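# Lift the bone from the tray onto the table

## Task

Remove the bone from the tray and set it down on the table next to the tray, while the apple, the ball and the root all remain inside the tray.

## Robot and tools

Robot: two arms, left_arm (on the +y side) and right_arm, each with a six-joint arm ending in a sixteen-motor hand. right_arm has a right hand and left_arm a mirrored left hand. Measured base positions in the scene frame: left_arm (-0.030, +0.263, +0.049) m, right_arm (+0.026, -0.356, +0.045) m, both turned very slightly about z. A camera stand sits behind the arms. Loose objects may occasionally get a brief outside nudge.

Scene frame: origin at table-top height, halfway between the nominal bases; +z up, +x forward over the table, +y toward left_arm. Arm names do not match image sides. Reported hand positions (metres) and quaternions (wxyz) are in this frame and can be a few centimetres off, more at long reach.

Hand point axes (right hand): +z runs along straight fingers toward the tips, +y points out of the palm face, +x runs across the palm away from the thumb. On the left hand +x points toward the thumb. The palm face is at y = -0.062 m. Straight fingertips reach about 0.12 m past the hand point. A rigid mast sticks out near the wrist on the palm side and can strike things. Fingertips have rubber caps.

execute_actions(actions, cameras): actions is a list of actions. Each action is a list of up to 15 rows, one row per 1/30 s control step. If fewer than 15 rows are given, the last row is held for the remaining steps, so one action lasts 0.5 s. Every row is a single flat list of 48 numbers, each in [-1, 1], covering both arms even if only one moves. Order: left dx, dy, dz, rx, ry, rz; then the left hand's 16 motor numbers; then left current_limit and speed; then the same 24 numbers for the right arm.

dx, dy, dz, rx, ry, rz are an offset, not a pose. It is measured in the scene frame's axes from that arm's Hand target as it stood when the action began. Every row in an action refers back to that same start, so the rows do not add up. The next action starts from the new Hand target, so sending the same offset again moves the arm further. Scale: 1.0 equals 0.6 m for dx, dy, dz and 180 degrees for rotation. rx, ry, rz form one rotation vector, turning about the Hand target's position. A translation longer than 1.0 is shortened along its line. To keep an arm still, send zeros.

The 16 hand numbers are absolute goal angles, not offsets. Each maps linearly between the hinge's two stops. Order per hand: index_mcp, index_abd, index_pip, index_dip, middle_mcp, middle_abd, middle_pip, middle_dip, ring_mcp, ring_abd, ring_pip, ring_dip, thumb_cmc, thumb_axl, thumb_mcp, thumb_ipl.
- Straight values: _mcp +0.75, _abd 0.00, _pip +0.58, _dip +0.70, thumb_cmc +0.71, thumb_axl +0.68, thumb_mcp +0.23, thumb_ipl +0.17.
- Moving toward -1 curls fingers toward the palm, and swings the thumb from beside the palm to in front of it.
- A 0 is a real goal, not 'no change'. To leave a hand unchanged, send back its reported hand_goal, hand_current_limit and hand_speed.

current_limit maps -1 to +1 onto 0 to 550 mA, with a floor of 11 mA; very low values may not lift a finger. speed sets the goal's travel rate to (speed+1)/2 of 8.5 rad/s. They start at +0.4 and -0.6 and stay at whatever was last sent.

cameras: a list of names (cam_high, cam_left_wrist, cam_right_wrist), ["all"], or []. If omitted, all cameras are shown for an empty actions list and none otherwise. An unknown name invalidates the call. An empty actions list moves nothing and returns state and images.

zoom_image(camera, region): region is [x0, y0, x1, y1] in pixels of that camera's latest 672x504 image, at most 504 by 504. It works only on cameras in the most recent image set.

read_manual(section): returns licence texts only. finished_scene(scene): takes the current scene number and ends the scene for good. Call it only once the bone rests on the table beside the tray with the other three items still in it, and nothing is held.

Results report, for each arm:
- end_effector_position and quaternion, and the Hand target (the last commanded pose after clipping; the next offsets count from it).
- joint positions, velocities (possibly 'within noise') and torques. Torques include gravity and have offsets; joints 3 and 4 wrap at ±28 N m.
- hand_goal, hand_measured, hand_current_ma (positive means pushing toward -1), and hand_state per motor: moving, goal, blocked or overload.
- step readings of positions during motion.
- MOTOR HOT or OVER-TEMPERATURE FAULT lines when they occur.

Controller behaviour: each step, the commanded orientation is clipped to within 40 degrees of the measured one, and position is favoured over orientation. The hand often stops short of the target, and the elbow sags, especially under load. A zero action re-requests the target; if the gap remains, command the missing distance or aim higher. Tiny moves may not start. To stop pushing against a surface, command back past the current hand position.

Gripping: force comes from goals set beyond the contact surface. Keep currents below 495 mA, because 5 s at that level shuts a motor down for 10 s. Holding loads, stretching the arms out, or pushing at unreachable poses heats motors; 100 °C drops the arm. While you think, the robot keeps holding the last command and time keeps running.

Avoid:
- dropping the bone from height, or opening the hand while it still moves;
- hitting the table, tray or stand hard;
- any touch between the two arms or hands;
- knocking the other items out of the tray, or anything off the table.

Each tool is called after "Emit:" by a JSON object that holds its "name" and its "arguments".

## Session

Emit:
{"name": "execute_actions", "arguments": {"actions": []}}

Scene clock: 0.00 s.
left_arm: end_effector_position=(+0.6499, +0.0453, +0.2091) hand_goal=(+0.754, +0.000, +0.576, +0.696, +0.754, +0.000, +0.576, +0.696, +0.754, +0.000, +0.576, +0.696, +0.714, +0.678, +0.226, +0.168) hand_measured=(+0.754, +0.000, +0.576, +0.696, +0.754, +0.000, +0.576, +0.696, +0.754, +0.000, +0.576, +0.696, +0.714, +0.678, +0.226, +0.168) hand_current_ma=(+0, +0, +0, +0, +0, +0, +0, +0, +0, +0, +0, +0, +0, +0, +0, +0) hand_state=(goal, goal, goal, goal, goal, goal, goal, goal, goal, goal, goal, goal, goal, goal, goal, goal) hand_current_limit=0.40 hand_speed=-0.60 end_effector_quat_wxyz=(+0.461, +0.648, +0.073, +0.602) | right_arm: end_effector_position=(+0.2726, -0.1521, +0.2689) hand_goal=(+0.754, +0.000, +0.576, +0.696, +0.754, +0.000, +0.576, +0.696, +0.754, +0.000, +0.576, +0.696, +0.714, +0.678, +0.226, +0.168) hand_measured=(+0.754, +0.000, +0.576, +0.696, +0.754, +0.000, +0.576, +0.696, +0.754, +0.000, +0.576, +0.696, +0.714, +0.678, +0.226, +0.168) hand_current_ma=(+0, +0, +0, +0, +0, +0, +0, +0, +0, +0, +0, +0, +0, +0, +0, +0) hand_state=(goal, goal, goal, goal, goal, goal, goal, goal, goal, goal, goal, goal, goal, goal, goal, goal) hand_current_limit=0.40 hand_speed=-0.60 end_effector_quat_wxyz=(-0.427, +0.825, +0.313, +0.197)
Joint positions: left_arm=[-0.158 2.255 1.195 1.222 0.369 0.746] | right_arm=[0.448 0.756 0.76 -0.901 -0.776 1.626]
Joint velocities: within noise
Joint torques (N m): no reading
Heat: left arm: hottest waist 34 °C; right arm: hottest shoulder 33 °C.
Hand target: left_arm +0.6527, +0.0449, +0.2149; +0.463, +0.641, +0.070, +0.608 | right_arm +0.2795, -0.1482, +0.2878; -0.429, +0.817, +0.319, +0.215

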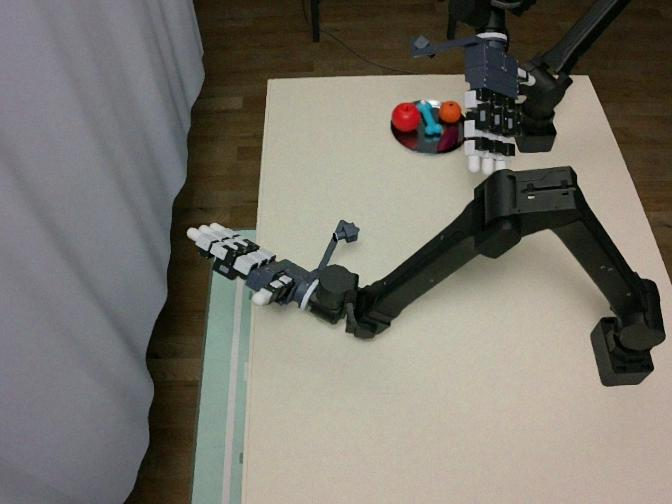

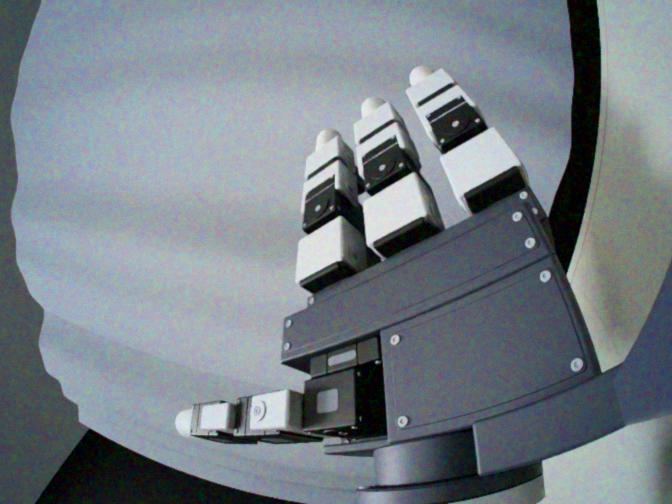

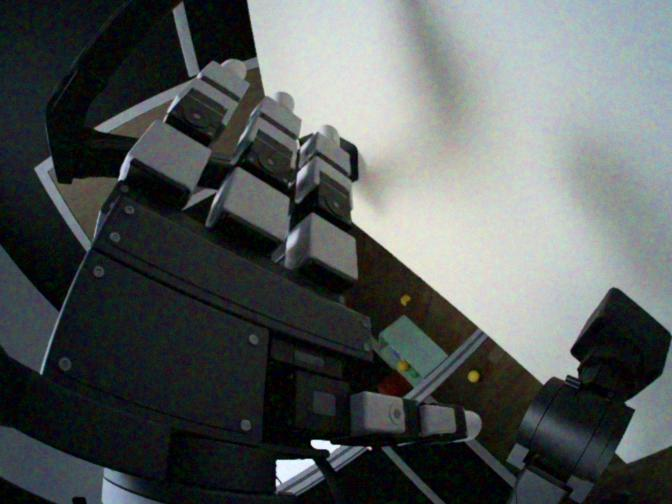

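Emit:
{"name": "zoom_image", "arguments": {"camera": "cam_high", "region": [370, 80, 550, 210]}}

Emit:
{"name": "zoom_image", "arguments": {"camera": "cam_high", "region": [385, 90, 475, 160]}}

Scaled by 2.800.

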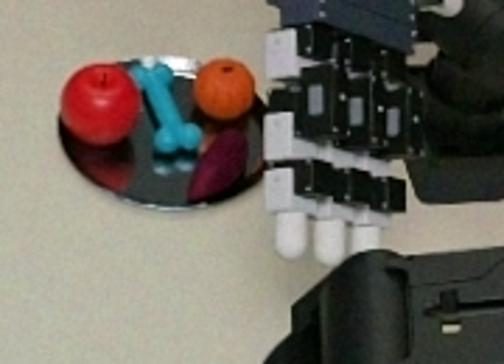

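Scaled by 5.600.

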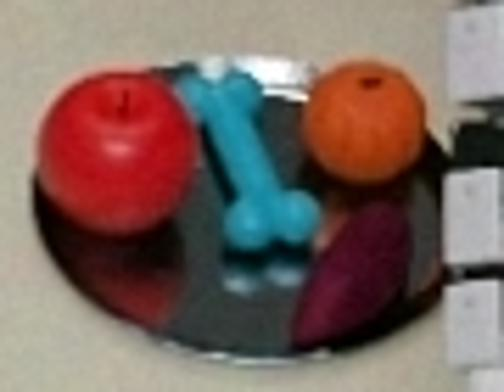

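Emit:
{"name": "execute_actions", "arguments": {"actions": [[[0,0,0,0,0,0,0.754,0,0.576,0.696,0.754,0,0.576,0.696,0.754,0,0.576,0.696,0.714,0.678,0.226,0.168,0.4,-0.6,0.002,-0.064,0,-0.03,0.012,-0.016,0.754,0.05,0.576,0.696,0.754,-0.05,0.576,0.696,-0.068,0,-0.9,-0.34,0.714,0.678,0.226,0.168,0.4,-0.6]],[[0,0,0,0,0,0,0.754,0,0.576,0.696,0.754,0,0.576,0.696,0.754,0,0.576,0.696,0.714,0.678,0.226,0.168,0.4,-0.6,0.005,-0.129,-0.005,-0.06,0.0235,-0.033,0.754,0.05,0.576,0.696,0.754,-0.05,0.576,0.696,-0.068,0,-0.9,-0.34,0.714,0.678,0.226,0.168,0.4,-0.6]],[[0,0,0,0,0,0,0.754,0,0.576,0.696,0.754,0,0.576,0.696,0.754,0,0.576,0.696,0.714,0.678,0.226,0.168,0.4,-0.6,0.006,-0.161,-0.01,-0.075,0.029,-0.041,0.754,0.05,0.576,0.696,0.754,-0.05,0.576,0.696,-0.068,0,-0.9,-0.34,0.714,0.678,0.226,0.168,0.4,-0.6]],[[0,0,0,0,0,0,0.754,0,0.576,0.696,0.754,0,0.576,0.696,0.754,0,0.576,0.696,0.714,0.678,0.226,0.168,0.4,-0.6,0.005,-0.141,-0.012,-0.066,0.026,-0.036,0.754,0.05,0.576,0.696,0.754,-0.05,0.576,0.696,-0.068,0,-0.9,-0.34,0.714,0.678,0.226,0.168,0.4,-0.6]],[[0,0,0,0,0,0,0.754,0,0.576,0.696,0.754,0,0.576,0.696,0.754,0,0.576,0.696,0.714,0.678,0.226,0.168,0.4,-0.6,0.004,-0.096,-0.012,-0.045,0.018,-0.024,0.754,0.05,0.576,0.696,0.754,-0.05,0.576,0.696,-0.068,0,-0.9,-0.34,0.714,0.678,0.226,0.168,0.4,-0.6]],[[0,0,0,0,0,0,0.754,0,0.576,0.696,0.754,0,0.576,0.696,0.754,0,0.576,0.696,0.714,0.678,0.226,0.168,0.4,-0.6,0.002,-0.051,-0.008,-0.024,0.009,-0.013,0.754,0.05,0.576,0.696,0.754,-0.05,0.576,0.696,-0.068,0,-0.9,-0.34,0.714,0.678,0.226,0.168,0.4,-0.6]]], "cameras": ["cam_high", "cam_right_wrist"]}}

Emit:
{"name": "zoom_image", "arguments": {"camera": "cam_right_wrist", "region": [220, 0, 480, 210]}}

Emit:
{"name": "zoom_image", "arguments": {"camera": "cam_high", "region": [380, 40, 520, 170]}}

Scene clock: 5.03 s.
left_arm: end_effector_position=(+0.6499, +0.0453, +0.2091) hand_goal=(+0.754, +0.000, +0.576, +0.696, +0.754, +0.000, +0.576, +0.696, +0.754, +0.000, +0.576, +0.696, +0.714, +0.678, +0.226, +0.168) hand_measured=(+0.760, +0.000, +0.576, +0.696, +0.758, +0.000, +0.576, +0.696, +0.758, +0.000, +0.576, +0.696, +0.718, +0.678, +0.226, +0.168) hand_current_ma=(+4, +0, +0, +0, +3, +0, +0, +0, +3, +0, +0, +0, +4, +0, +0, +0) hand_state=(goal, goal, goal, goal, goal, goal, goal, goal, goal, goal, goal, goal, goal, goal, goal, goal) hand_current_limit=0.40 hand_speed=-0.60 end_effector_quat_wxyz=(+0.461, +0.648, +0.073, +0.602) | right_arm: end_effector_position=(+0.2758, -0.5219, +0.2397) hand_goal=(+0.754, +0.050, +0.576, +0.696, +0.754, -0.050, +0.576, +0.696, -0.068, +0.000, -0.900, -0.340, +0.714, +0.678, +0.226, +0.168) hand_measured=(+0.752, +0.050, +0.576, +0.696, +0.752, -0.046, +0.576, +0.696, -0.060, +0.000, -0.896, -0.338, +0.712, +0.678, +0.224, +0.168) hand_current_ma=(+0, +0, +0, +0, +0, +0, +0, +0, +2, +0, +1, +0, +0, +0, +0, +0) hand_state=(goal, goal, goal, goal, goal, goal, goal, goal, goal, goal, goal, goal, goal, goal, goal, goal) hand_current_limit=0.40 hand_speed=-0.60 end_effector_quat_wxyz=(-0.014, +0.995, +0.094, -0.027)
Joint positions: left_arm=[-0.158 2.255 1.195 1.222 0.369 0.746] | right_arm=[-0.348 1.084 0.943 -1.49 -0.004 1.084]
Joint torques (N m): left_arm=[-0.21 -16.97 7.61 2.48 -0.05 -0.02] | right_arm=[-0.56 -4.31 13.49 0.92 0.24 -0.07]
Heat: left arm: hottest waist 34 °C; right arm: hottest shoulder 33 °C.
Hand target: left_arm +0.6527, +0.0449, +0.2149; +0.463, +0.641, +0.070, +0.608 | right_arm +0.2939, -0.5335, +0.2598; -0.001, +0.996, +0.091, +0.000
Off the commanded pose: left_arm 0.006 m, 1 deg | right_arm 0.029 m, 3 deg.
Step readings (end_effector_position of left_arm | right_arm):
0: (+0.6499, +0.0453, +0.2091) | (+0.2726, -0.1521, +0.2689)
1: (+0.6499, +0.0453, +0.2091) | (+0.2726, -0.1523, +0.2688)
2: (+0.6499, +0.0453, +0.2091) | (+0.2720, -0.1543, +0.2676)
4: (+0.6499, +0.0453, +0.2091) | (+0.2682, -0.1632, +0.2622)
8: (+0.6499, +0.0453, +0.2091) | (+0.2647, -0.1807, +0.2542)
15: (+0.6499, +0.0453, +0.2091) | (+0.2655, -0.1871, +0.2574)
16: (+0.6499, +0.0453, +0.2091) | (+0.2658, -0.1882, +0.2579)
17: (+0.6499, +0.0453, +0.2091) | (+0.2655, -0.1937, +0.2579)
19: (+0.6499, +0.0453, +0.2091) | (+0.2650, -0.2151, +0.2569)
23: (+0.6499, +0.0453, +0.2091) | (+0.2662, -0.2492, +0.2581)
30: (+0.6499, +0.0453, +0.2091) | (+0.2685, -0.2623, +0.2593)
31: (+0.6499, +0.0453, +0.2091) | (+0.2686, -0.2641, +0.2591)
32: (+0.6499, +0.0453, +0.2091) | (+0.2683, -0.2717, +0.2587)
34: (+0.6499, +0.0453, +0.2091) | (+0.2678, -0.2986, +0.2582)
38: (+0.6499, +0.0453, +0.2091) | (+0.2680, -0.3398, +0.2564)
45: (+0.6499, +0.0453, +0.2091) | (+0.2713, -0.3555, +0.2550)
46: (+0.6499, +0.0453, +0.2091) | (+0.2715, -0.3575, +0.2552)
47: (+0.6499, +0.0453, +0.2091) | (+0.2716, -0.3645, +0.2563)
49: (+0.6499, +0.0453, +0.2091) | (+0.2715, -0.3890, +0.2583)
53: (+0.6499, +0.0453, +0.2091) | (+0.2720, -0.4254, +0.2543)
60: (+0.6499, +0.0453, +0.2091) | (+0.2749, -0.4373, +0.2486)
61: (+0.6499, +0.0453, +0.2091) | (+0.2752, -0.4387, +0.2492)
62: (+0.6499, +0.0453, +0.2091) | (+0.2751, -0.4436, +0.2506)
64: (+0.6499, +0.0453, +0.2091) | (+0.2741, -0.4605, +0.2532)
68: (+0.6499, +0.0453, +0.2091) | (+0.2716, -0.4853, +0.2489)
75: (+0.6499, +0.0453, +0.2091) | (+0.2739, -0.4925, +0.2441)
76: (+0.6499, +0.0453, +0.2091) | (+0.2741, -0.4931, +0.2443)
77: (+0.6499, +0.0453, +0.2091) | (+0.2739, -0.4958, +0.2451)
79: (+0.6499, +0.0453, +0.2091) | (+0.2739, -0.5048, +0.2463)
83: (+0.6499, +0.0453, +0.2091) | (+0.2740, -0.5181, +0.2427)
90: (+0.6499, +0.0453, +0.2091) | (+0.2756, -0.5218, +0.2397)
Images, in order (width x height): cam_high 672x504, cam_right_wrist 672x504.

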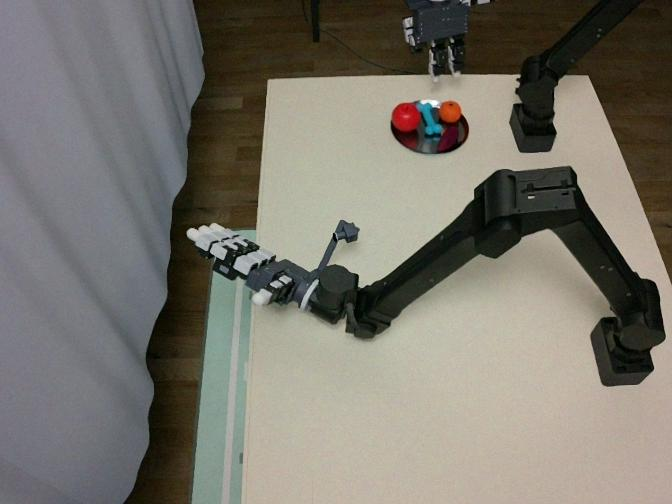

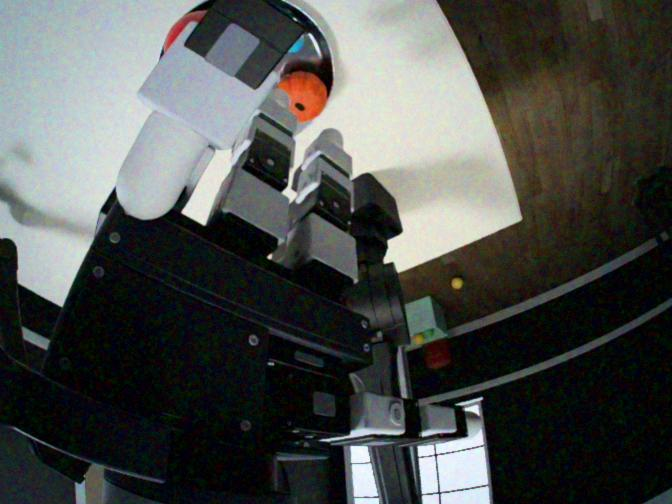

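Scaled by 1.938 from the camera's 672x504 image, which has a finer 960x720 frame.

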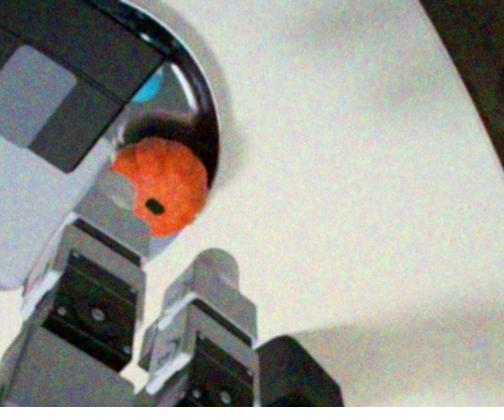

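Scaled by 3.600.

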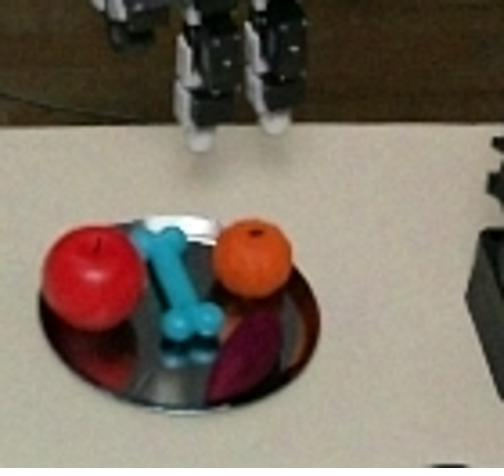

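Emit:
{"name": "execute_actions", "arguments": {"actions": [[[0,0,0,0,0,0,0.754,0,0.576,0.696,0.754,0,0.576,0.696,0.754,0,0.576,0.696,0.714,0.678,0.226,0.168,0.4,-0.6,0.035,0.005,-0.02,0,0,0,0.754,0.05,0.576,0.696,0.754,-0.05,0.576,0.696,-0.068,0,-0.9,-0.34,0.714,0.678,0.226,0.168,0.4,-0.6]],[[0,0,0,0,0,0,0.754,0,0.576,0.696,0.754,0,0.576,0.696,0.754,0,0.576,0.696,0.714,0.678,0.226,0.168,0.4,-0.6,0.0,0.0,-0.05,0,0,0,0.754,0.05,0.576,0.696,0.754,-0.05,0.576,0.696,-0.068,0,-0.9,-0.34,0.714,0.678,0.226,0.168,0.4,-0.6]]], "cameras": ["cam_high", "cam_right_wrist"]}}

Emit:
{"name": "zoom_image", "arguments": {"camera": "cam_right_wrist", "region": [200, 0, 400, 180]}}

Emit:
{"name": "zoom_image", "arguments": {"camera": "cam_high", "region": [380, 50, 490, 160]}}

Scene clock: 7.00 s.
left_arm: end_effector_position=(+0.6499, +0.0453, +0.2091) hand_goal=(+0.754, +0.000, +0.576, +0.696, +0.754, +0.000, +0.576, +0.696, +0.754, +0.000, +0.576, +0.696, +0.714, +0.678, +0.226, +0.168) hand_measured=(+0.760, +0.000, +0.576, +0.696, +0.758, +0.000, +0.576, +0.696, +0.758, +0.000, +0.576, +0.696, +0.718, +0.678, +0.226, +0.168) hand_current_ma=(+4, +0, +0, +0, +3, +0, +0, +0, +3, +0, +0, +0, +4, +0, +0, +0) hand_state=(goal, goal, goal, goal, goal, goal, goal, goal, goal, goal, goal, goal, goal, goal, goal, goal) hand_current_limit=0.40 hand_speed=-0.60 end_effector_quat_wxyz=(+0.461, +0.648, +0.073, +0.602) | right_arm: end_effector_position=(+0.3084, -0.5321, +0.2176) hand_goal=(+0.754, +0.050, +0.576, +0.696, +0.754, -0.050, +0.576, +0.696, -0.068, +0.000, -0.900, -0.340, +0.714, +0.678, +0.226, +0.168) hand_measured=(+0.752, +0.050, +0.576, +0.696, +0.752, -0.046, +0.576, +0.696, -0.060, +0.000, -0.896, -0.338, +0.712, +0.678, +0.224, +0.168) hand_current_ma=(+0, +0, +0, +0, +0, +0, +0, +0, +2, +0, +1, +0, +0, +0, +0, +0) hand_state=(goal, goal, goal, goal, goal, goal, goal, goal, goal, goal, goal, goal, goal, goal, goal, goal) hand_current_limit=0.40 hand_speed=-0.60 end_effector_quat_wxyz=(-0.004, +0.996, +0.091, -0.004)
Joint positions: left_arm=[-0.158 2.255 1.195 1.222 0.369 0.746] | right_arm=[-0.348 1.159 0.937 -1.359 -0.004 1.09]
Joint torques (N m): left_arm=[0.15 -16.26 7.79 2.47 -0.03 -0.04] | right_arm=[1.79 -5.13 9.37 1.09 0.18 0.15]
Heat: left arm: hottest waist 34 °C; right arm: hottest shoulder 33 °C.
Hand target: left_arm +0.6527, +0.0449, +0.2149; +0.463, +0.641, +0.070, +0.608 | right_arm +0.3149, -0.5305, +0.2177; -0.001, +0.996, +0.092, +0.000
Off the commanded pose: left_arm 0.006 m, 1 deg | right_arm 0.007 m, 1 deg.
Step readings (end_effector_position of left_arm | right_arm):
0: (+0.6499, +0.0453, +0.2091) | (+0.2759, -0.5219, +0.2397)
1: (+0.6499, +0.0453, +0.2091) | (+0.2760, -0.5220, +0.2396)
2: (+0.6499, +0.0453, +0.2091) | (+0.2771, -0.5223, +0.2393)
4: (+0.6499, +0.0453, +0.2091) | (+0.2819, -0.5238, +0.2381)
8: (+0.6499, +0.0453, +0.2091) | (+0.2915, -0.5268, +0.2317)
15: (+0.6499, +0.0453, +0.2091) | (+0.2938, -0.5276, +0.2281)
16: (+0.6499, +0.0453, +0.2091) | (+0.2940, -0.5276, +0.2281)
17: (+0.6499, +0.0453, +0.2091) | (+0.2956, -0.5281, +0.2281)
19: (+0.6499, +0.0453, +0.2091) | (+0.3014, -0.5299, +0.2280)
23: (+0.6499, +0.0453, +0.2091) | (+0.3092, -0.5323, +0.2247)
30: (+0.6499, +0.0453, +0.2091) | (+0.3080, -0.5320, +0.2175)
Images, in order (width x height): cam_high 672x504, cam_right_wrist 672x504.

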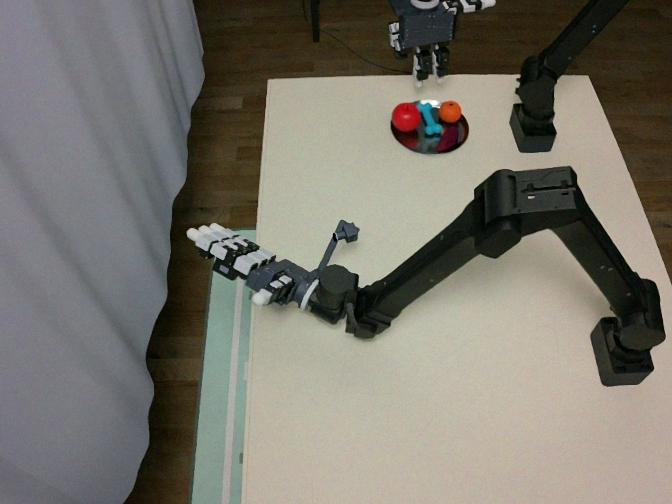

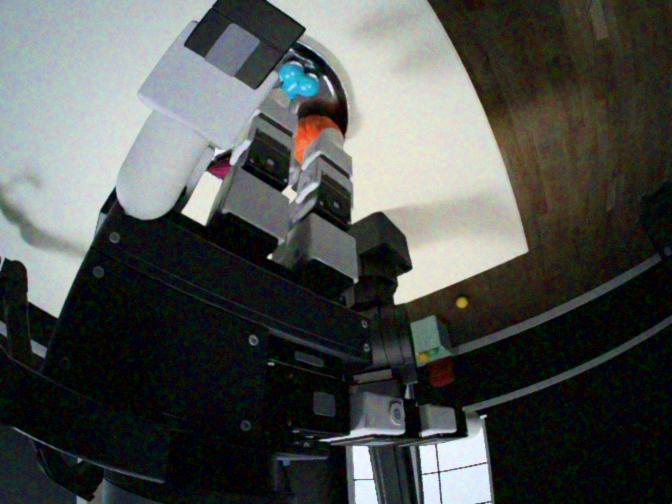

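Scaled by 2.520 from the camera's 672x504 image, which has a finer 960x720 frame.

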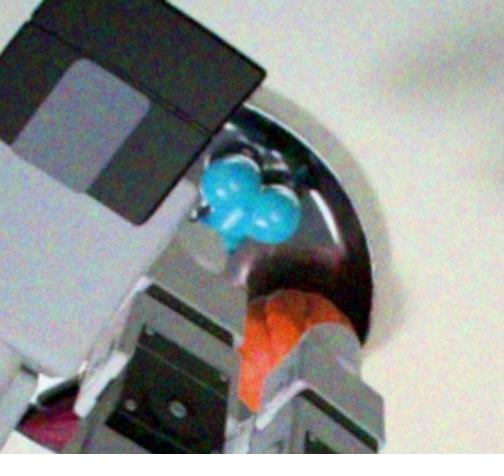

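Scaled by 4.582.

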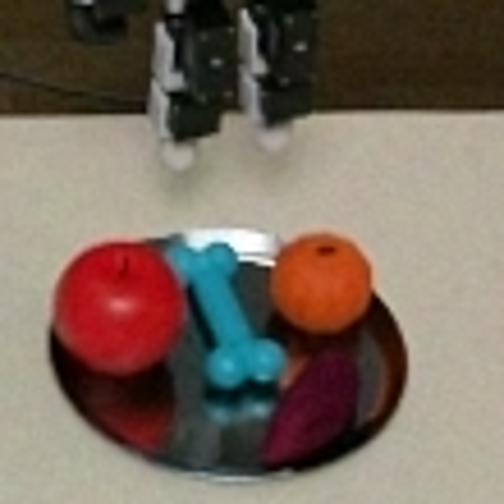

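Emit:
{"name": "execute_actions", "arguments": {"actions": [[[0,0,0,0,0,0,0.754,0,0.576,0.696,0.754,0,0.576,0.696,0.754,0,0.576,0.696,0.714,0.678,0.226,0.168,0.4,-0.6,0.006,0.042,0,0,0,0,0.754,0.05,0.576,0.696,0.754,-0.05,0.576,0.696,-0.068,0,-0.9,-0.34,0.714,0.678,0.226,0.168,0.4,-0.6]],[[0,0,0,0,0,0,0.754,0,0.576,0.696,0.754,0,0.576,0.696,0.754,0,0.576,0.696,0.714,0.678,0.226,0.168,0.4,-0.6,0.0,0.0,-0.045,0,0,0,0.754,0.05,0.576,0.696,0.754,-0.05,0.576,0.696,-0.068,0,-0.9,-0.34,0.714,0.678,0.226,0.168,0.4,-0.6]]], "cameras": ["cam_high", "cam_right_wrist"]}}

Emit:
{"name": "zoom_image", "arguments": {"camera": "cam_right_wrist", "region": [200, 0, 400, 180]}}

Emit:
{"name": "zoom_image", "arguments": {"camera": "cam_high", "region": [380, 50, 490, 160]}}

Scene clock: 8.70 s.
left_arm: end_effector_position=(+0.6499, +0.0453, +0.2091) hand_goal=(+0.754, +0.000, +0.576, +0.696, +0.754, +0.000, +0.576, +0.696, +0.754, +0.000, +0.576, +0.696, +0.714, +0.678, +0.226, +0.168) hand_measured=(+0.760, +0.000, +0.576, +0.696, +0.758, +0.000, +0.576, +0.696, +0.758, +0.000, +0.576, +0.696, +0.718, +0.678, +0.226, +0.168) hand_current_ma=(+4, +0, +0, +0, +3, +0, +0, +0, +3, +0, +0, +0, +4, +0, +0, +0) hand_state=(goal, goal, goal, goal, goal, goal, goal, goal, goal, goal, goal, goal, goal, goal, goal, goal) hand_current_limit=0.40 hand_speed=-0.60 end_effector_quat_wxyz=(+0.461, +0.648, +0.073, +0.602) | right_arm: end_effector_position=(+0.3114, -0.5077, +0.1896) hand_goal=(+0.754, +0.050, +0.576, +0.696, +0.754, -0.050, +0.576, +0.696, -0.068, +0.000, -0.900, -0.340, +0.714, +0.678, +0.226, +0.168) hand_measured=(+0.752, +0.050, +0.576, +0.696, +0.752, -0.046, +0.576, +0.696, -0.060, +0.000, -0.896, -0.338, +0.712, +0.678, +0.224, +0.168) hand_current_ma=(+0, +0, +0, +0, +0, +0, +0, +0, +2, +0, +0, +0, +0, +0, +0, +0) hand_state=(goal, goal, goal, goal, goal, goal, goal, goal, goal, goal, goal, goal, goal, goal, goal, goal) hand_current_limit=0.40 hand_speed=-0.60 end_effector_quat_wxyz=(-0.004, +0.996, +0.090, -0.005)
Joint positions: left_arm=[-0.158 2.255 1.195 1.222 0.369 0.746] | right_arm=[-0.268 1.173 0.872 -1.283 -0.005 1.172]
Joint torques (N m): left_arm=[0.32 -16.44 7.76 2.45 -0.03 -0.03] | right_arm=[1.96 -5.19 9.29 1.02 0.2 0.15]
Heat: left arm: hottest waist 34 °C; right arm: hottest shoulder 33 °C.
Hand target: left_arm +0.6527, +0.0449, +0.2149; +0.463, +0.641, +0.070, +0.608 | right_arm +0.3185, -0.5052, +0.1907; -0.001, +0.996, +0.092, +0.000
Off the commanded pose: left_arm 0.006 m, 1 deg | right_arm 0.008 m, 1 deg.
Step readings (end_effector_position of left_arm | right_arm):
0: (+0.6499, +0.0453, +0.2091) | (+0.3084, -0.5321, +0.2176)
1: (+0.6499, +0.0453, +0.2091) | (+0.3084, -0.5320, +0.2176)
2: (+0.6499, +0.0453, +0.2091) | (+0.3083, -0.5313, +0.2176)
4: (+0.6499, +0.0453, +0.2091) | (+0.3098, -0.5260, +0.2173)
8: (+0.6499, +0.0453, +0.2091) | (+0.3138, -0.5121, +0.2158)
15: (+0.6499, +0.0453, +0.2091) | (+0.3135, -0.5081, +0.2155)
16: (+0.6499, +0.0453, +0.2091) | (+0.3134, -0.5081, +0.2152)
17: (+0.6499, +0.0453, +0.2091) | (+0.3140, -0.5082, +0.2142)
19: (+0.6499, +0.0453, +0.2091) | (+0.3147, -0.5084, +0.2083)
23: (+0.6499, +0.0453, +0.2091) | (+0.3105, -0.5075, +0.1949)
30: (+0.6499, +0.0453, +0.2091) | (+0.3112, -0.5077, +0.1896)
Images, in order (width x height): cam_high 672x504, cam_right_wrist 672x504.

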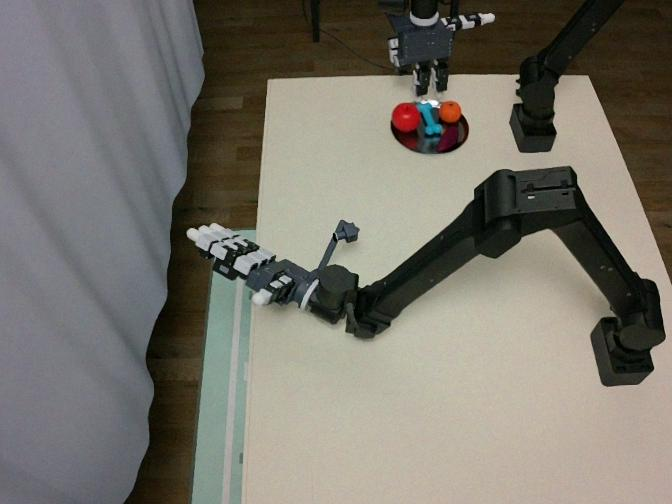

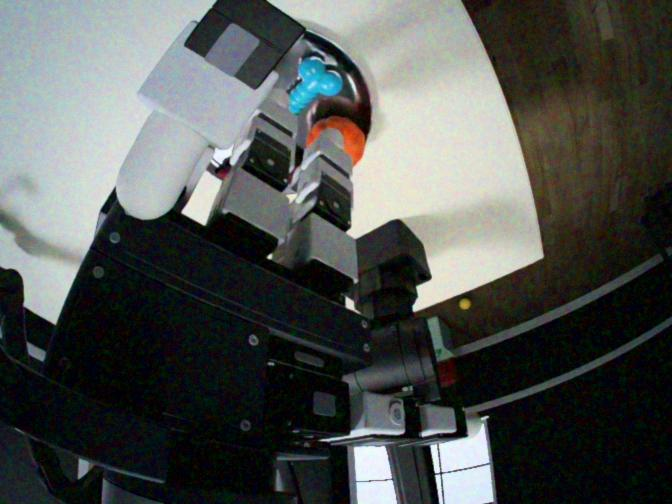

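Scaled by 2.520 from the camera's 672x504 image, which has a finer 960x720 frame.

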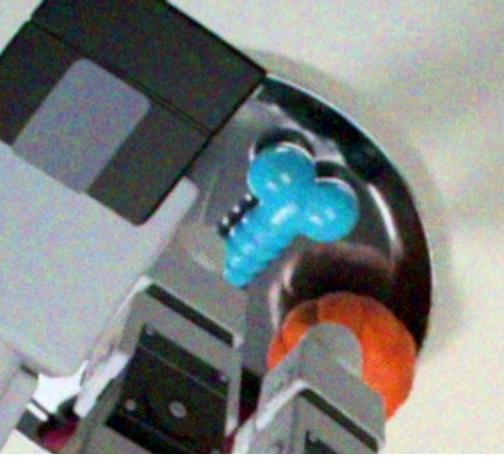

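Scaled by 4.582.

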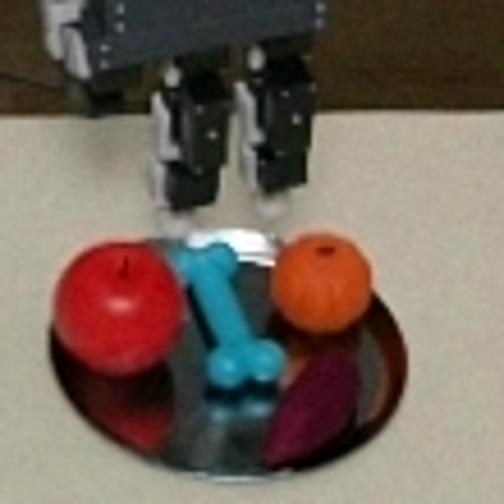

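Emit:
{"name": "execute_actions", "arguments": {"actions": [[[0,0,0,0,0,0,0.754,0,0.576,0.696,0.754,0,0.576,0.696,0.754,0,0.576,0.696,0.714,0.678,0.226,0.168,0.4,-0.6,0.0067,-0.0063,-0.02,0,0,0,0.754,0.03,0.576,0.696,0.754,-0.03,0.576,0.696,-0.068,0,-0.9,-0.34,0.714,0.678,0.226,0.168,0.4,-0.6]],[[0,0,0,0,0,0,0.754,0,0.576,0.696,0.754,0,0.576,0.696,0.754,0,0.576,0.696,0.714,0.678,0.226,0.168,0.4,-0.6,0.0,0.0,-0.03,0,0,0,0.754,0.03,0.576,0.696,0.754,-0.03,0.576,0.696,-0.068,0,-0.9,-0.34,0.714,0.678,0.226,0.168,0.4,-0.6]]], "cameras": ["cam_high", "cam_right_wrist"]}}

Emit:
{"name": "zoom_image", "arguments": {"camera": "cam_right_wrist", "region": [200, 0, 400, 180]}}

Emit:
{"name": "zoom_image", "arguments": {"camera": "cam_high", "region": [380, 50, 490, 160]}}

Scene clock: 10.53 s.
left_arm: end_effector_position=(+0.6499, +0.0453, +0.2091) hand_goal=(+0.754, +0.000, +0.576, +0.696, +0.754, +0.000, +0.576, +0.696, +0.754, +0.000, +0.576, +0.696, +0.714, +0.678, +0.226, +0.168) hand_measured=(+0.760, +0.000, +0.576, +0.696, +0.758, +0.000, +0.576, +0.696, +0.758, +0.000, +0.576, +0.696, +0.718, +0.678, +0.226, +0.168) hand_current_ma=(+4, +0, +0, +0, +3, +0, +0, +0, +3, +0, +0, +0, +4, +0, +0, +0) hand_state=(goal, goal, goal, goal, goal, goal, goal, goal, goal, goal, goal, goal, goal, goal, goal, goal) hand_current_limit=0.40 hand_speed=-0.60 end_effector_quat_wxyz=(+0.461, +0.648, +0.073, +0.602) | right_arm: end_effector_position=(+0.3160, -0.5091, +0.1609) hand_goal=(+0.754, +0.030, +0.576, +0.696, +0.754, -0.030, +0.576, +0.696, -0.068, +0.000, -0.900, -0.340, +0.714, +0.678, +0.226, +0.168) hand_measured=(+0.752, +0.032, +0.576, +0.696, +0.750, -0.028, +0.574, +0.696, -0.060, +0.000, -0.896, -0.338, +0.712, +0.678, +0.224, +0.168) hand_current_ma=(+0, +0, +0, +0, -1, +0, +0, +0, +2, +0, +0, +0, +0, +0, +0, +0) hand_state=(goal, goal, goal, goal, goal, goal, goal, goal, goal, goal, goal, goal, goal, goal, goal, goal) hand_current_limit=0.40 hand_speed=-0.60 end_effector_quat_wxyz=(-0.003, +0.996, +0.090, -0.006)
Joint positions: left_arm=[-0.158 2.255 1.195 1.222 0.369 0.746] | right_arm=[-0.268 1.217 0.826 -1.193 -0.003 1.172]
Joint torques (N m): left_arm=[-0.21 -16.56 7.79 2.32 -0.02 -0.05] | right_arm=[1.2 -5.42 8.84 1.2 0.13 0.07]
Heat: left arm: hottest waist 34 °C; right arm: hottest shoulder 33 °C.
Hand target: left_arm +0.6527, +0.0449, +0.2149; +0.463, +0.641, +0.070, +0.608 | right_arm +0.3226, -0.5090, +0.1607; -0.001, +0.996, +0.092, +0.000
Off the commanded pose: left_arm 0.006 m, 1 deg | right_arm 0.007 m, 1 deg.
Step readings (end_effector_position of left_arm | right_arm):
0: (+0.6499, +0.0453, +0.2091) | (+0.3114, -0.5077, +0.1896)
1: (+0.6499, +0.0453, +0.2091) | (+0.3116, -0.5078, +0.1896)
2: (+0.6499, +0.0453, +0.2091) | (+0.3122, -0.5079, +0.1894)
4: (+0.6499, +0.0453, +0.2091) | (+0.3145, -0.5084, +0.1878)
8: (+0.6499, +0.0453, +0.2091) | (+0.3168, -0.5089, +0.1822)
15: (+0.6499, +0.0453, +0.2091) | (+0.3166, -0.5089, +0.1786)
16: (+0.6499, +0.0453, +0.2091) | (+0.3168, -0.5089, +0.1785)
17: (+0.6499, +0.0453, +0.2091) | (+0.3174, -0.5091, +0.1778)
19: (+0.6499, +0.0453, +0.2091) | (+0.3185, -0.5094, +0.1744)
23: (+0.6499, +0.0453, +0.2091) | (+0.3166, -0.5092, +0.1655)
30: (+0.6499, +0.0453, +0.2091) | (+0.3159, -0.5091, +0.1609)
Images, in order (width x height): cam_high 672x504, cam_right_wrist 672x504.

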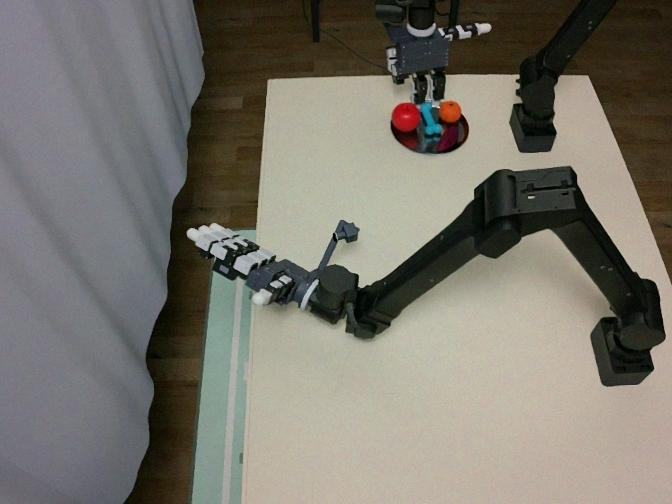

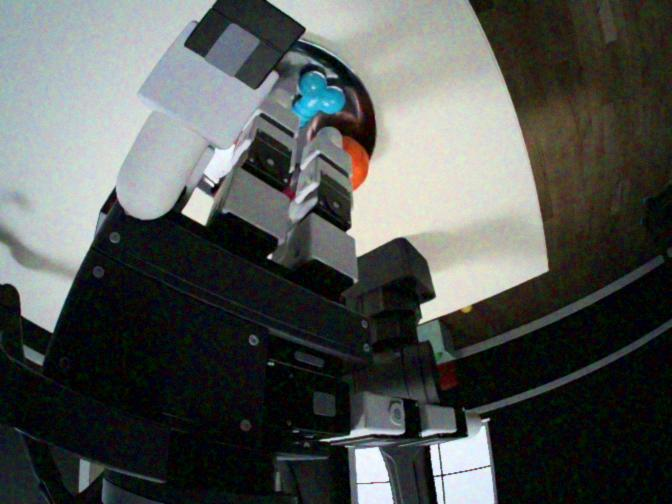

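Scaled by 2.520 from the camera's 672x504 image, which has a finer 960x720 frame.

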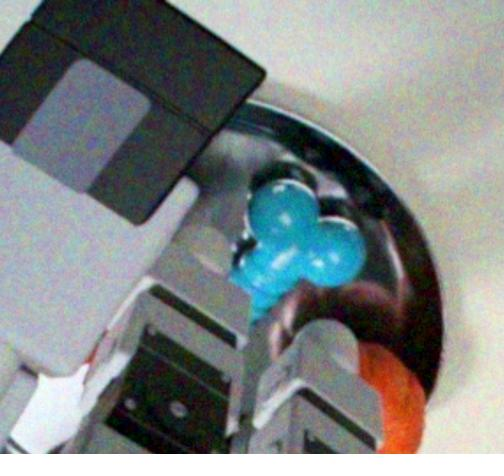

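Scaled by 4.582.

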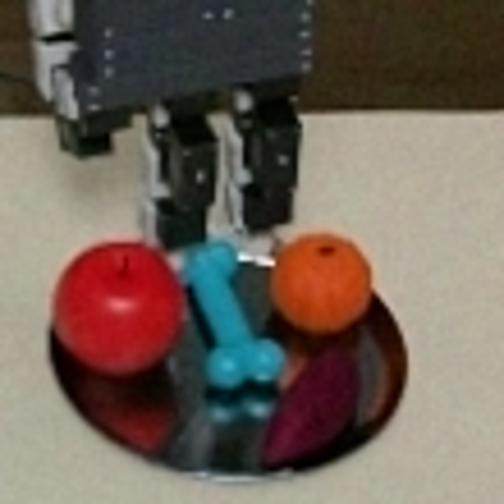

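Emit:
{"name": "execute_actions", "arguments": {"actions": [[[0,0,0,0,0,0,0.754,0,0.576,0.696,0.754,0,0.576,0.696,0.754,0,0.576,0.696,0.714,0.678,0.226,0.168,0.4,-0.6,0,0,-0.03,0,0,0,0.754,0.06,0.576,0.696,0.754,-0.02,0.576,0.696,-0.068,0,-0.9,-0.34,0.714,0.678,0.226,0.168,0.4,-0.6]]], "cameras": ["cam_high", "cam_right_wrist"]}}

Emit:
{"name": "zoom_image", "arguments": {"camera": "cam_right_wrist", "region": [220, 20, 400, 180]}}

Emit:
{"name": "zoom_image", "arguments": {"camera": "cam_high", "region": [380, 60, 480, 160]}}

Scene clock: 11.73 s.
left_arm: end_effector_position=(+0.6499, +0.0453, +0.2091) hand_goal=(+0.754, +0.000, +0.576, +0.696, +0.754, +0.000, +0.576, +0.696, +0.754, +0.000, +0.576, +0.696, +0.714, +0.678, +0.226, +0.168) hand_measured=(+0.760, +0.000, +0.576, +0.696, +0.758, +0.000, +0.576, +0.696, +0.758, +0.000, +0.576, +0.696, +0.718, +0.678, +0.226, +0.168) hand_current_ma=(+4, +0, +0, +0, +3, +0, +0, +0, +3, +0, +0, +0, +4, +0, +0, +0) hand_state=(goal, goal, goal, goal, goal, goal, goal, goal, goal, goal, goal, goal, goal, goal, goal, goal) hand_current_limit=0.40 hand_speed=-0.60 end_effector_quat_wxyz=(+0.461, +0.648, +0.073, +0.602) | right_arm: end_effector_position=(+0.3175, -0.5109, +0.1518) hand_goal=(+0.754, +0.060, +0.576, +0.696, +0.754, -0.020, +0.576, +0.696, -0.068, +0.000, -0.900, -0.340, +0.714, +0.678, +0.226, +0.168) hand_measured=(+0.752, +0.056, +0.576, +0.696, +0.748, -0.008, +0.584, +0.696, -0.060, +0.000, -0.896, -0.338, +0.712, +0.678, +0.224, +0.168) hand_current_ma=(+0, +0, +0, +0, -1, +3, +2, +0, +2, +0, +0, +0, +0, +0, +0, +0) hand_state=(goal, goal, goal, goal, goal, goal, goal, goal, goal, goal, goal, goal, goal, goal, goal, goal) hand_current_limit=0.40 hand_speed=-0.60 end_effector_quat_wxyz=(+0.002, +0.996, +0.090, +0.000)
Joint positions: left_arm=[-0.158 2.255 1.195 1.222 0.369 0.746] | right_arm=[-0.268 1.225 0.804 -1.15 0.005 1.172]
Joint torques (N m): left_arm=[0.62 -17.14 7.71 2.39 -0.05 0] | right_arm=[1.2 -4.42 7.83 1.76 -0.18 0.06]
Heat: left arm: hottest waist 34 °C; right arm: hottest shoulder 33 °C.
Hand target: left_arm +0.6527, +0.0449, +0.2149; +0.463, +0.641, +0.070, +0.608 | right_arm +0.3226, -0.5090, +0.1427; -0.001, +0.996, +0.092, +0.000
Off the commanded pose: left_arm 0.006 m, 1 deg | right_arm 0.011 m, 0 deg.
Step readings (end_effector_position of left_arm | right_arm):
0: (+0.6499, +0.0453, +0.2091) | (+0.3160, -0.5091, +0.1609)
1: (+0.6499, +0.0453, +0.2091) | (+0.3161, -0.5091, +0.1608)
2: (+0.6499, +0.0453, +0.2091) | (+0.3166, -0.5093, +0.1603)
4: (+0.6499, +0.0453, +0.2091) | (+0.3172, -0.5100, +0.1579)
8: (+0.6499, +0.0453, +0.2091) | (+0.3171, -0.5105, +0.1517)
15: (+0.6499, +0.0453, +0.2091) | (+0.3175, -0.5109, +0.1518)
Images, in order (width x height): cam_high 672x504, cam_right_wrist 672x504.

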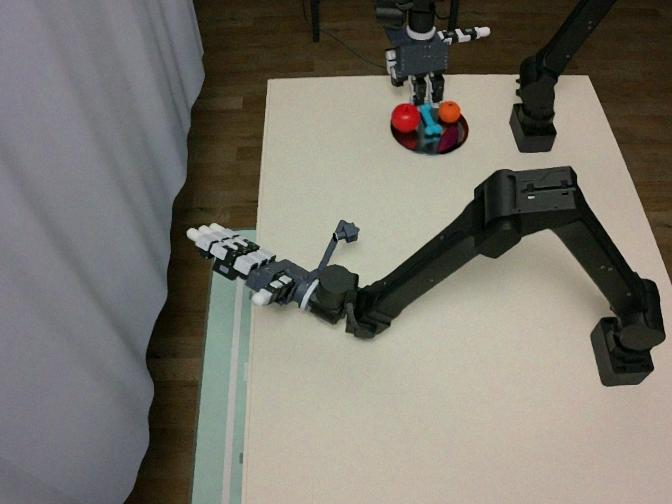

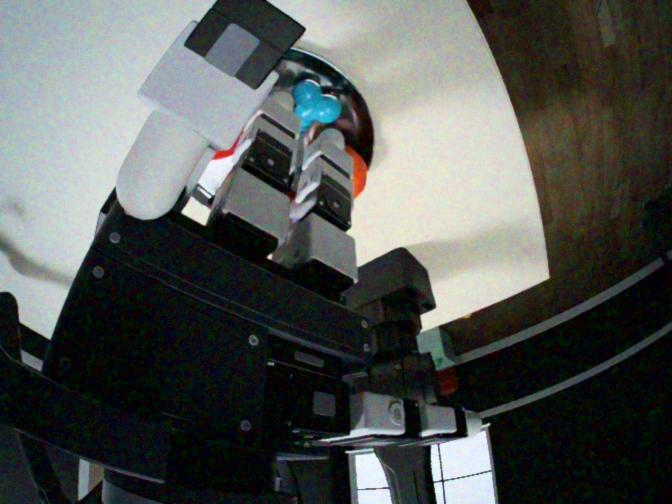

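Scaled by 2.800 from the camera's 672x504 image, which has a finer 960x720 frame.

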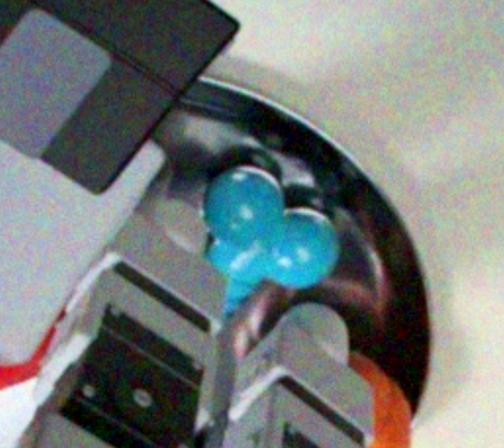

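Scaled by 5.040.

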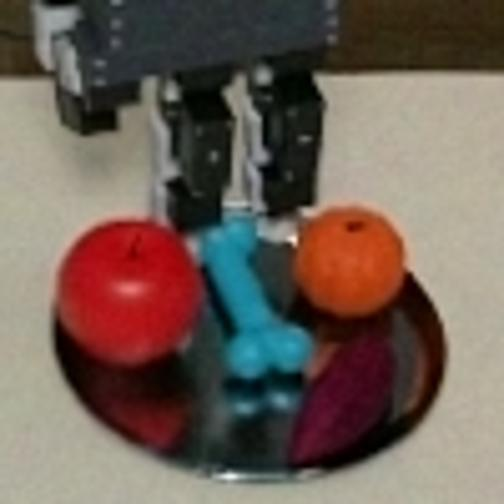

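Emit:
{"name": "zoom_image", "arguments": {"camera": "cam_high", "region": [400, 80, 460, 140]}}

Emit:
{"name": "zoom_image", "arguments": {"camera": "cam_right_wrist", "region": [260, 60, 360, 160]}}

Scaled by 8.400.

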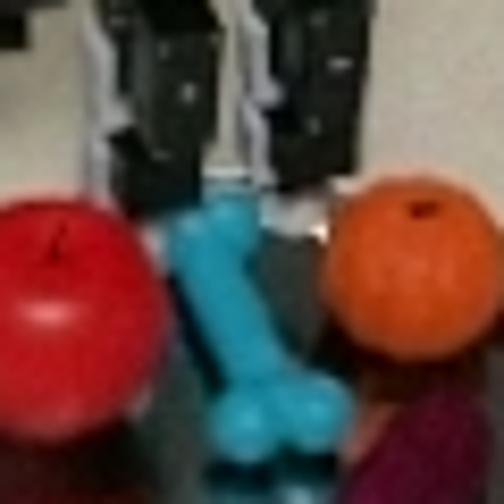

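Scaled by 5.040 from the camera's 672x504 image, which has a finer 960x720 frame.

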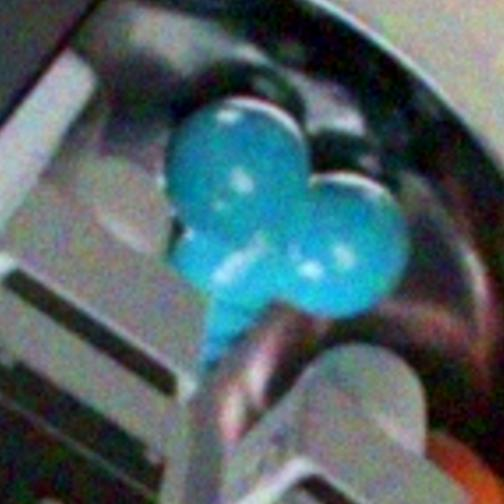

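Emit:
{"name": "execute_actions", "arguments": {"actions": [[[0,0,0,0,0,0,0.754,0,0.576,0.696,0.754,0,0.576,0.696,0.754,0,0.576,0.696,0.714,0.678,0.226,0.168,0.4,-0.6,0,0,0.04,0,0,0,0.754,0.06,0.576,0.696,0.754,-0.08,0.576,0.696,-0.068,0,-0.9,-0.34,0.714,0.678,0.226,0.168,0.4,-0.6]],[[0,0,0,0,0,0,0.754,0,0.576,0.696,0.754,0,0.576,0.696,0.754,0,0.576,0.696,0.714,0.678,0.226,0.168,0.4,-0.6,0,0.013,0.0,0,0,0,0.754,0.06,0.576,0.696,0.754,-0.08,0.576,0.696,-0.068,0,-0.9,-0.34,0.714,0.678,0.226,0.168,0.4,-0.6]]], "cameras": ["cam_high", "cam_right_wrist"]}}

Emit:
{"name": "zoom_image", "arguments": {"camera": "cam_right_wrist", "region": [240, 40, 380, 170]}}

Emit:
{"name": "zoom_image", "arguments": {"camera": "cam_high", "region": [400, 80, 460, 140]}}

Scene clock: 13.77 s.
left_arm: end_effector_position=(+0.6499, +0.0453, +0.2091) hand_goal=(+0.754, +0.000, +0.576, +0.696, +0.754, +0.000, +0.576, +0.696, +0.754, +0.000, +0.576, +0.696, +0.714, +0.678, +0.226, +0.168) hand_measured=(+0.760, +0.000, +0.576, +0.696, +0.758, +0.000, +0.576, +0.696, +0.758, +0.000, +0.576, +0.696, +0.718, +0.678, +0.226, +0.168) hand_current_ma=(+4, +0, +0, +0, +3, +0, +0, +0, +3, +0, +0, +0, +4, +0, +0, +0) hand_state=(goal, goal, goal, goal, goal, goal, goal, goal, goal, goal, goal, goal, goal, goal, goal, goal) hand_current_limit=0.40 hand_speed=-0.60 end_effector_quat_wxyz=(+0.461, +0.648, +0.073, +0.602) | right_arm: end_effector_position=(+0.3096, -0.5054, +0.1513) hand_goal=(+0.754, +0.060, +0.576, +0.696, +0.754, -0.080, +0.576, +0.696, -0.068, +0.000, -0.900, -0.340, +0.714, +0.678, +0.226, +0.168) hand_measured=(+0.750, +0.056, +0.576, +0.696, +0.750, -0.078, +0.576, +0.696, -0.060, +0.000, -0.896, -0.338, +0.712, +0.678, +0.224, +0.168) hand_current_ma=(+0, +0, +0, +0, -1, +0, +0, +0, +2, +0, +0, +0, +0, +0, +0, +0) hand_state=(goal, goal, goal, goal, goal, goal, goal, goal, goal, goal, goal, goal, goal, goal, goal, goal) hand_current_limit=0.40 hand_speed=-0.60 end_effector_quat_wxyz=(-0.004, +0.996, +0.088, -0.017)
Joint positions: left_arm=[-0.158 2.255 1.195 1.222 0.369 0.746] | right_arm=[-0.257 1.225 0.804 -1.185 0.001 1.186]
Joint torques (N m): left_arm=[0.15 -16.79 7.86 2.4 -0.01 -0.06] | right_arm=[2.2 -6.89 10.99 -0.05 -0.06 0.18]
Heat: left arm: hottest waist 34 °C; right arm: hottest shoulder 33 °C.
Hand target: left_arm +0.6527, +0.0449, +0.2149; +0.463, +0.641, +0.070, +0.608 | right_arm +0.3225, -0.5013, +0.1668; -0.001, +0.996, +0.092, +0.000
Off the commanded pose: left_arm 0.006 m, 1 deg | right_arm 0.021 m, 2 deg.
Step readings (end_effector_position of left_arm | right_arm):
0: (+0.6499, +0.0453, +0.2091) | (+0.3175, -0.5109, +0.1518)
1: (+0.6499, +0.0453, +0.2091) | (+0.3175, -0.5109, +0.1518)
2: (+0.6499, +0.0453, +0.2091) | (+0.3173, -0.5109, +0.1518)
4: (+0.6499, +0.0453, +0.2091) | (+0.3160, -0.5106, +0.1518)
8: (+0.6499, +0.0453, +0.2091) | (+0.3123, -0.5098, +0.1517)
15: (+0.6499, +0.0453, +0.2091) | (+0.3101, -0.5087, +0.1513)
16: (+0.6499, +0.0453, +0.2091) | (+0.3100, -0.5086, +0.1513)
17: (+0.6499, +0.0453, +0.2091) | (+0.3100, -0.5086, +0.1513)
19: (+0.6499, +0.0453, +0.2091) | (+0.3099, -0.5084, +0.1513)
23: (+0.6499, +0.0453, +0.2091) | (+0.3100, -0.5065, +0.1513)
30: (+0.6499, +0.0453, +0.2091) | (+0.3096, -0.5054, +0.1513)
Images, in order (width x height): cam_high 672x504, cam_right_wrist 672x504.

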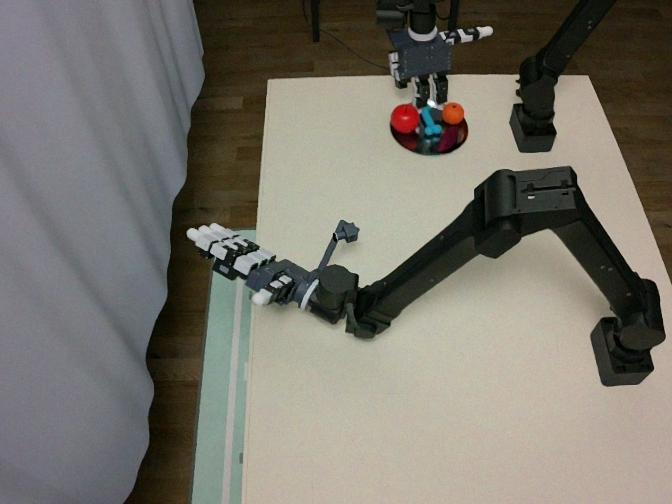

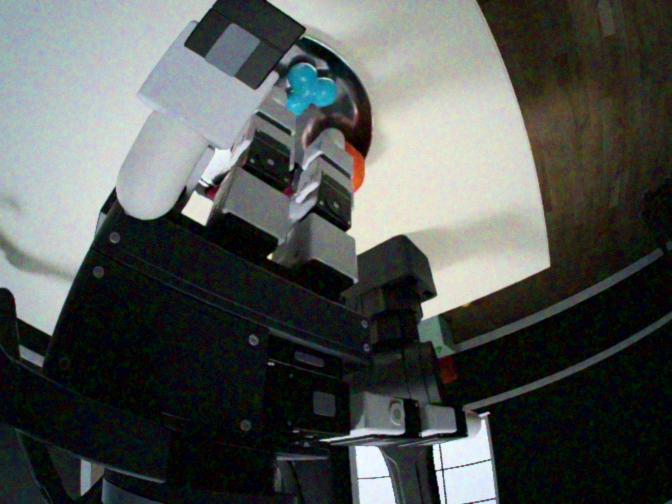

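Scaled by 3.600 from the camera's 672x504 image, which has a finer 960x720 frame.

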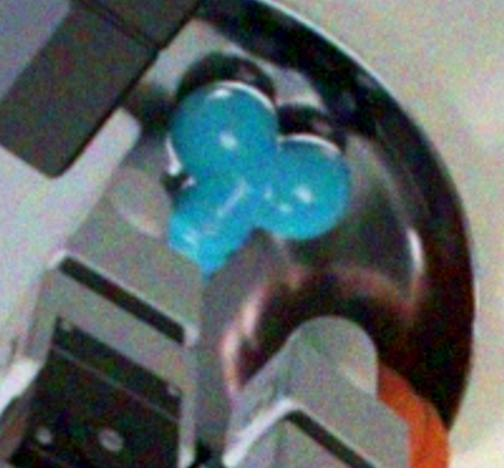

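Scaled by 8.400.

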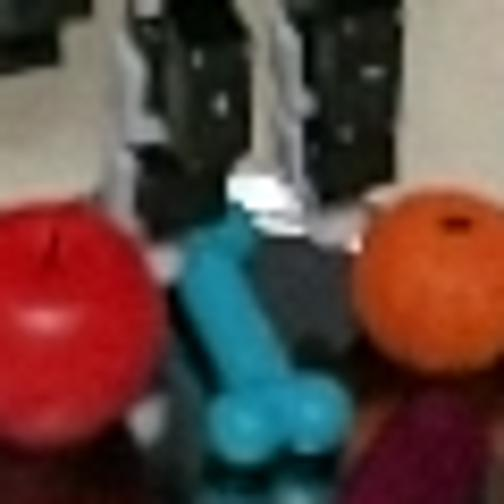

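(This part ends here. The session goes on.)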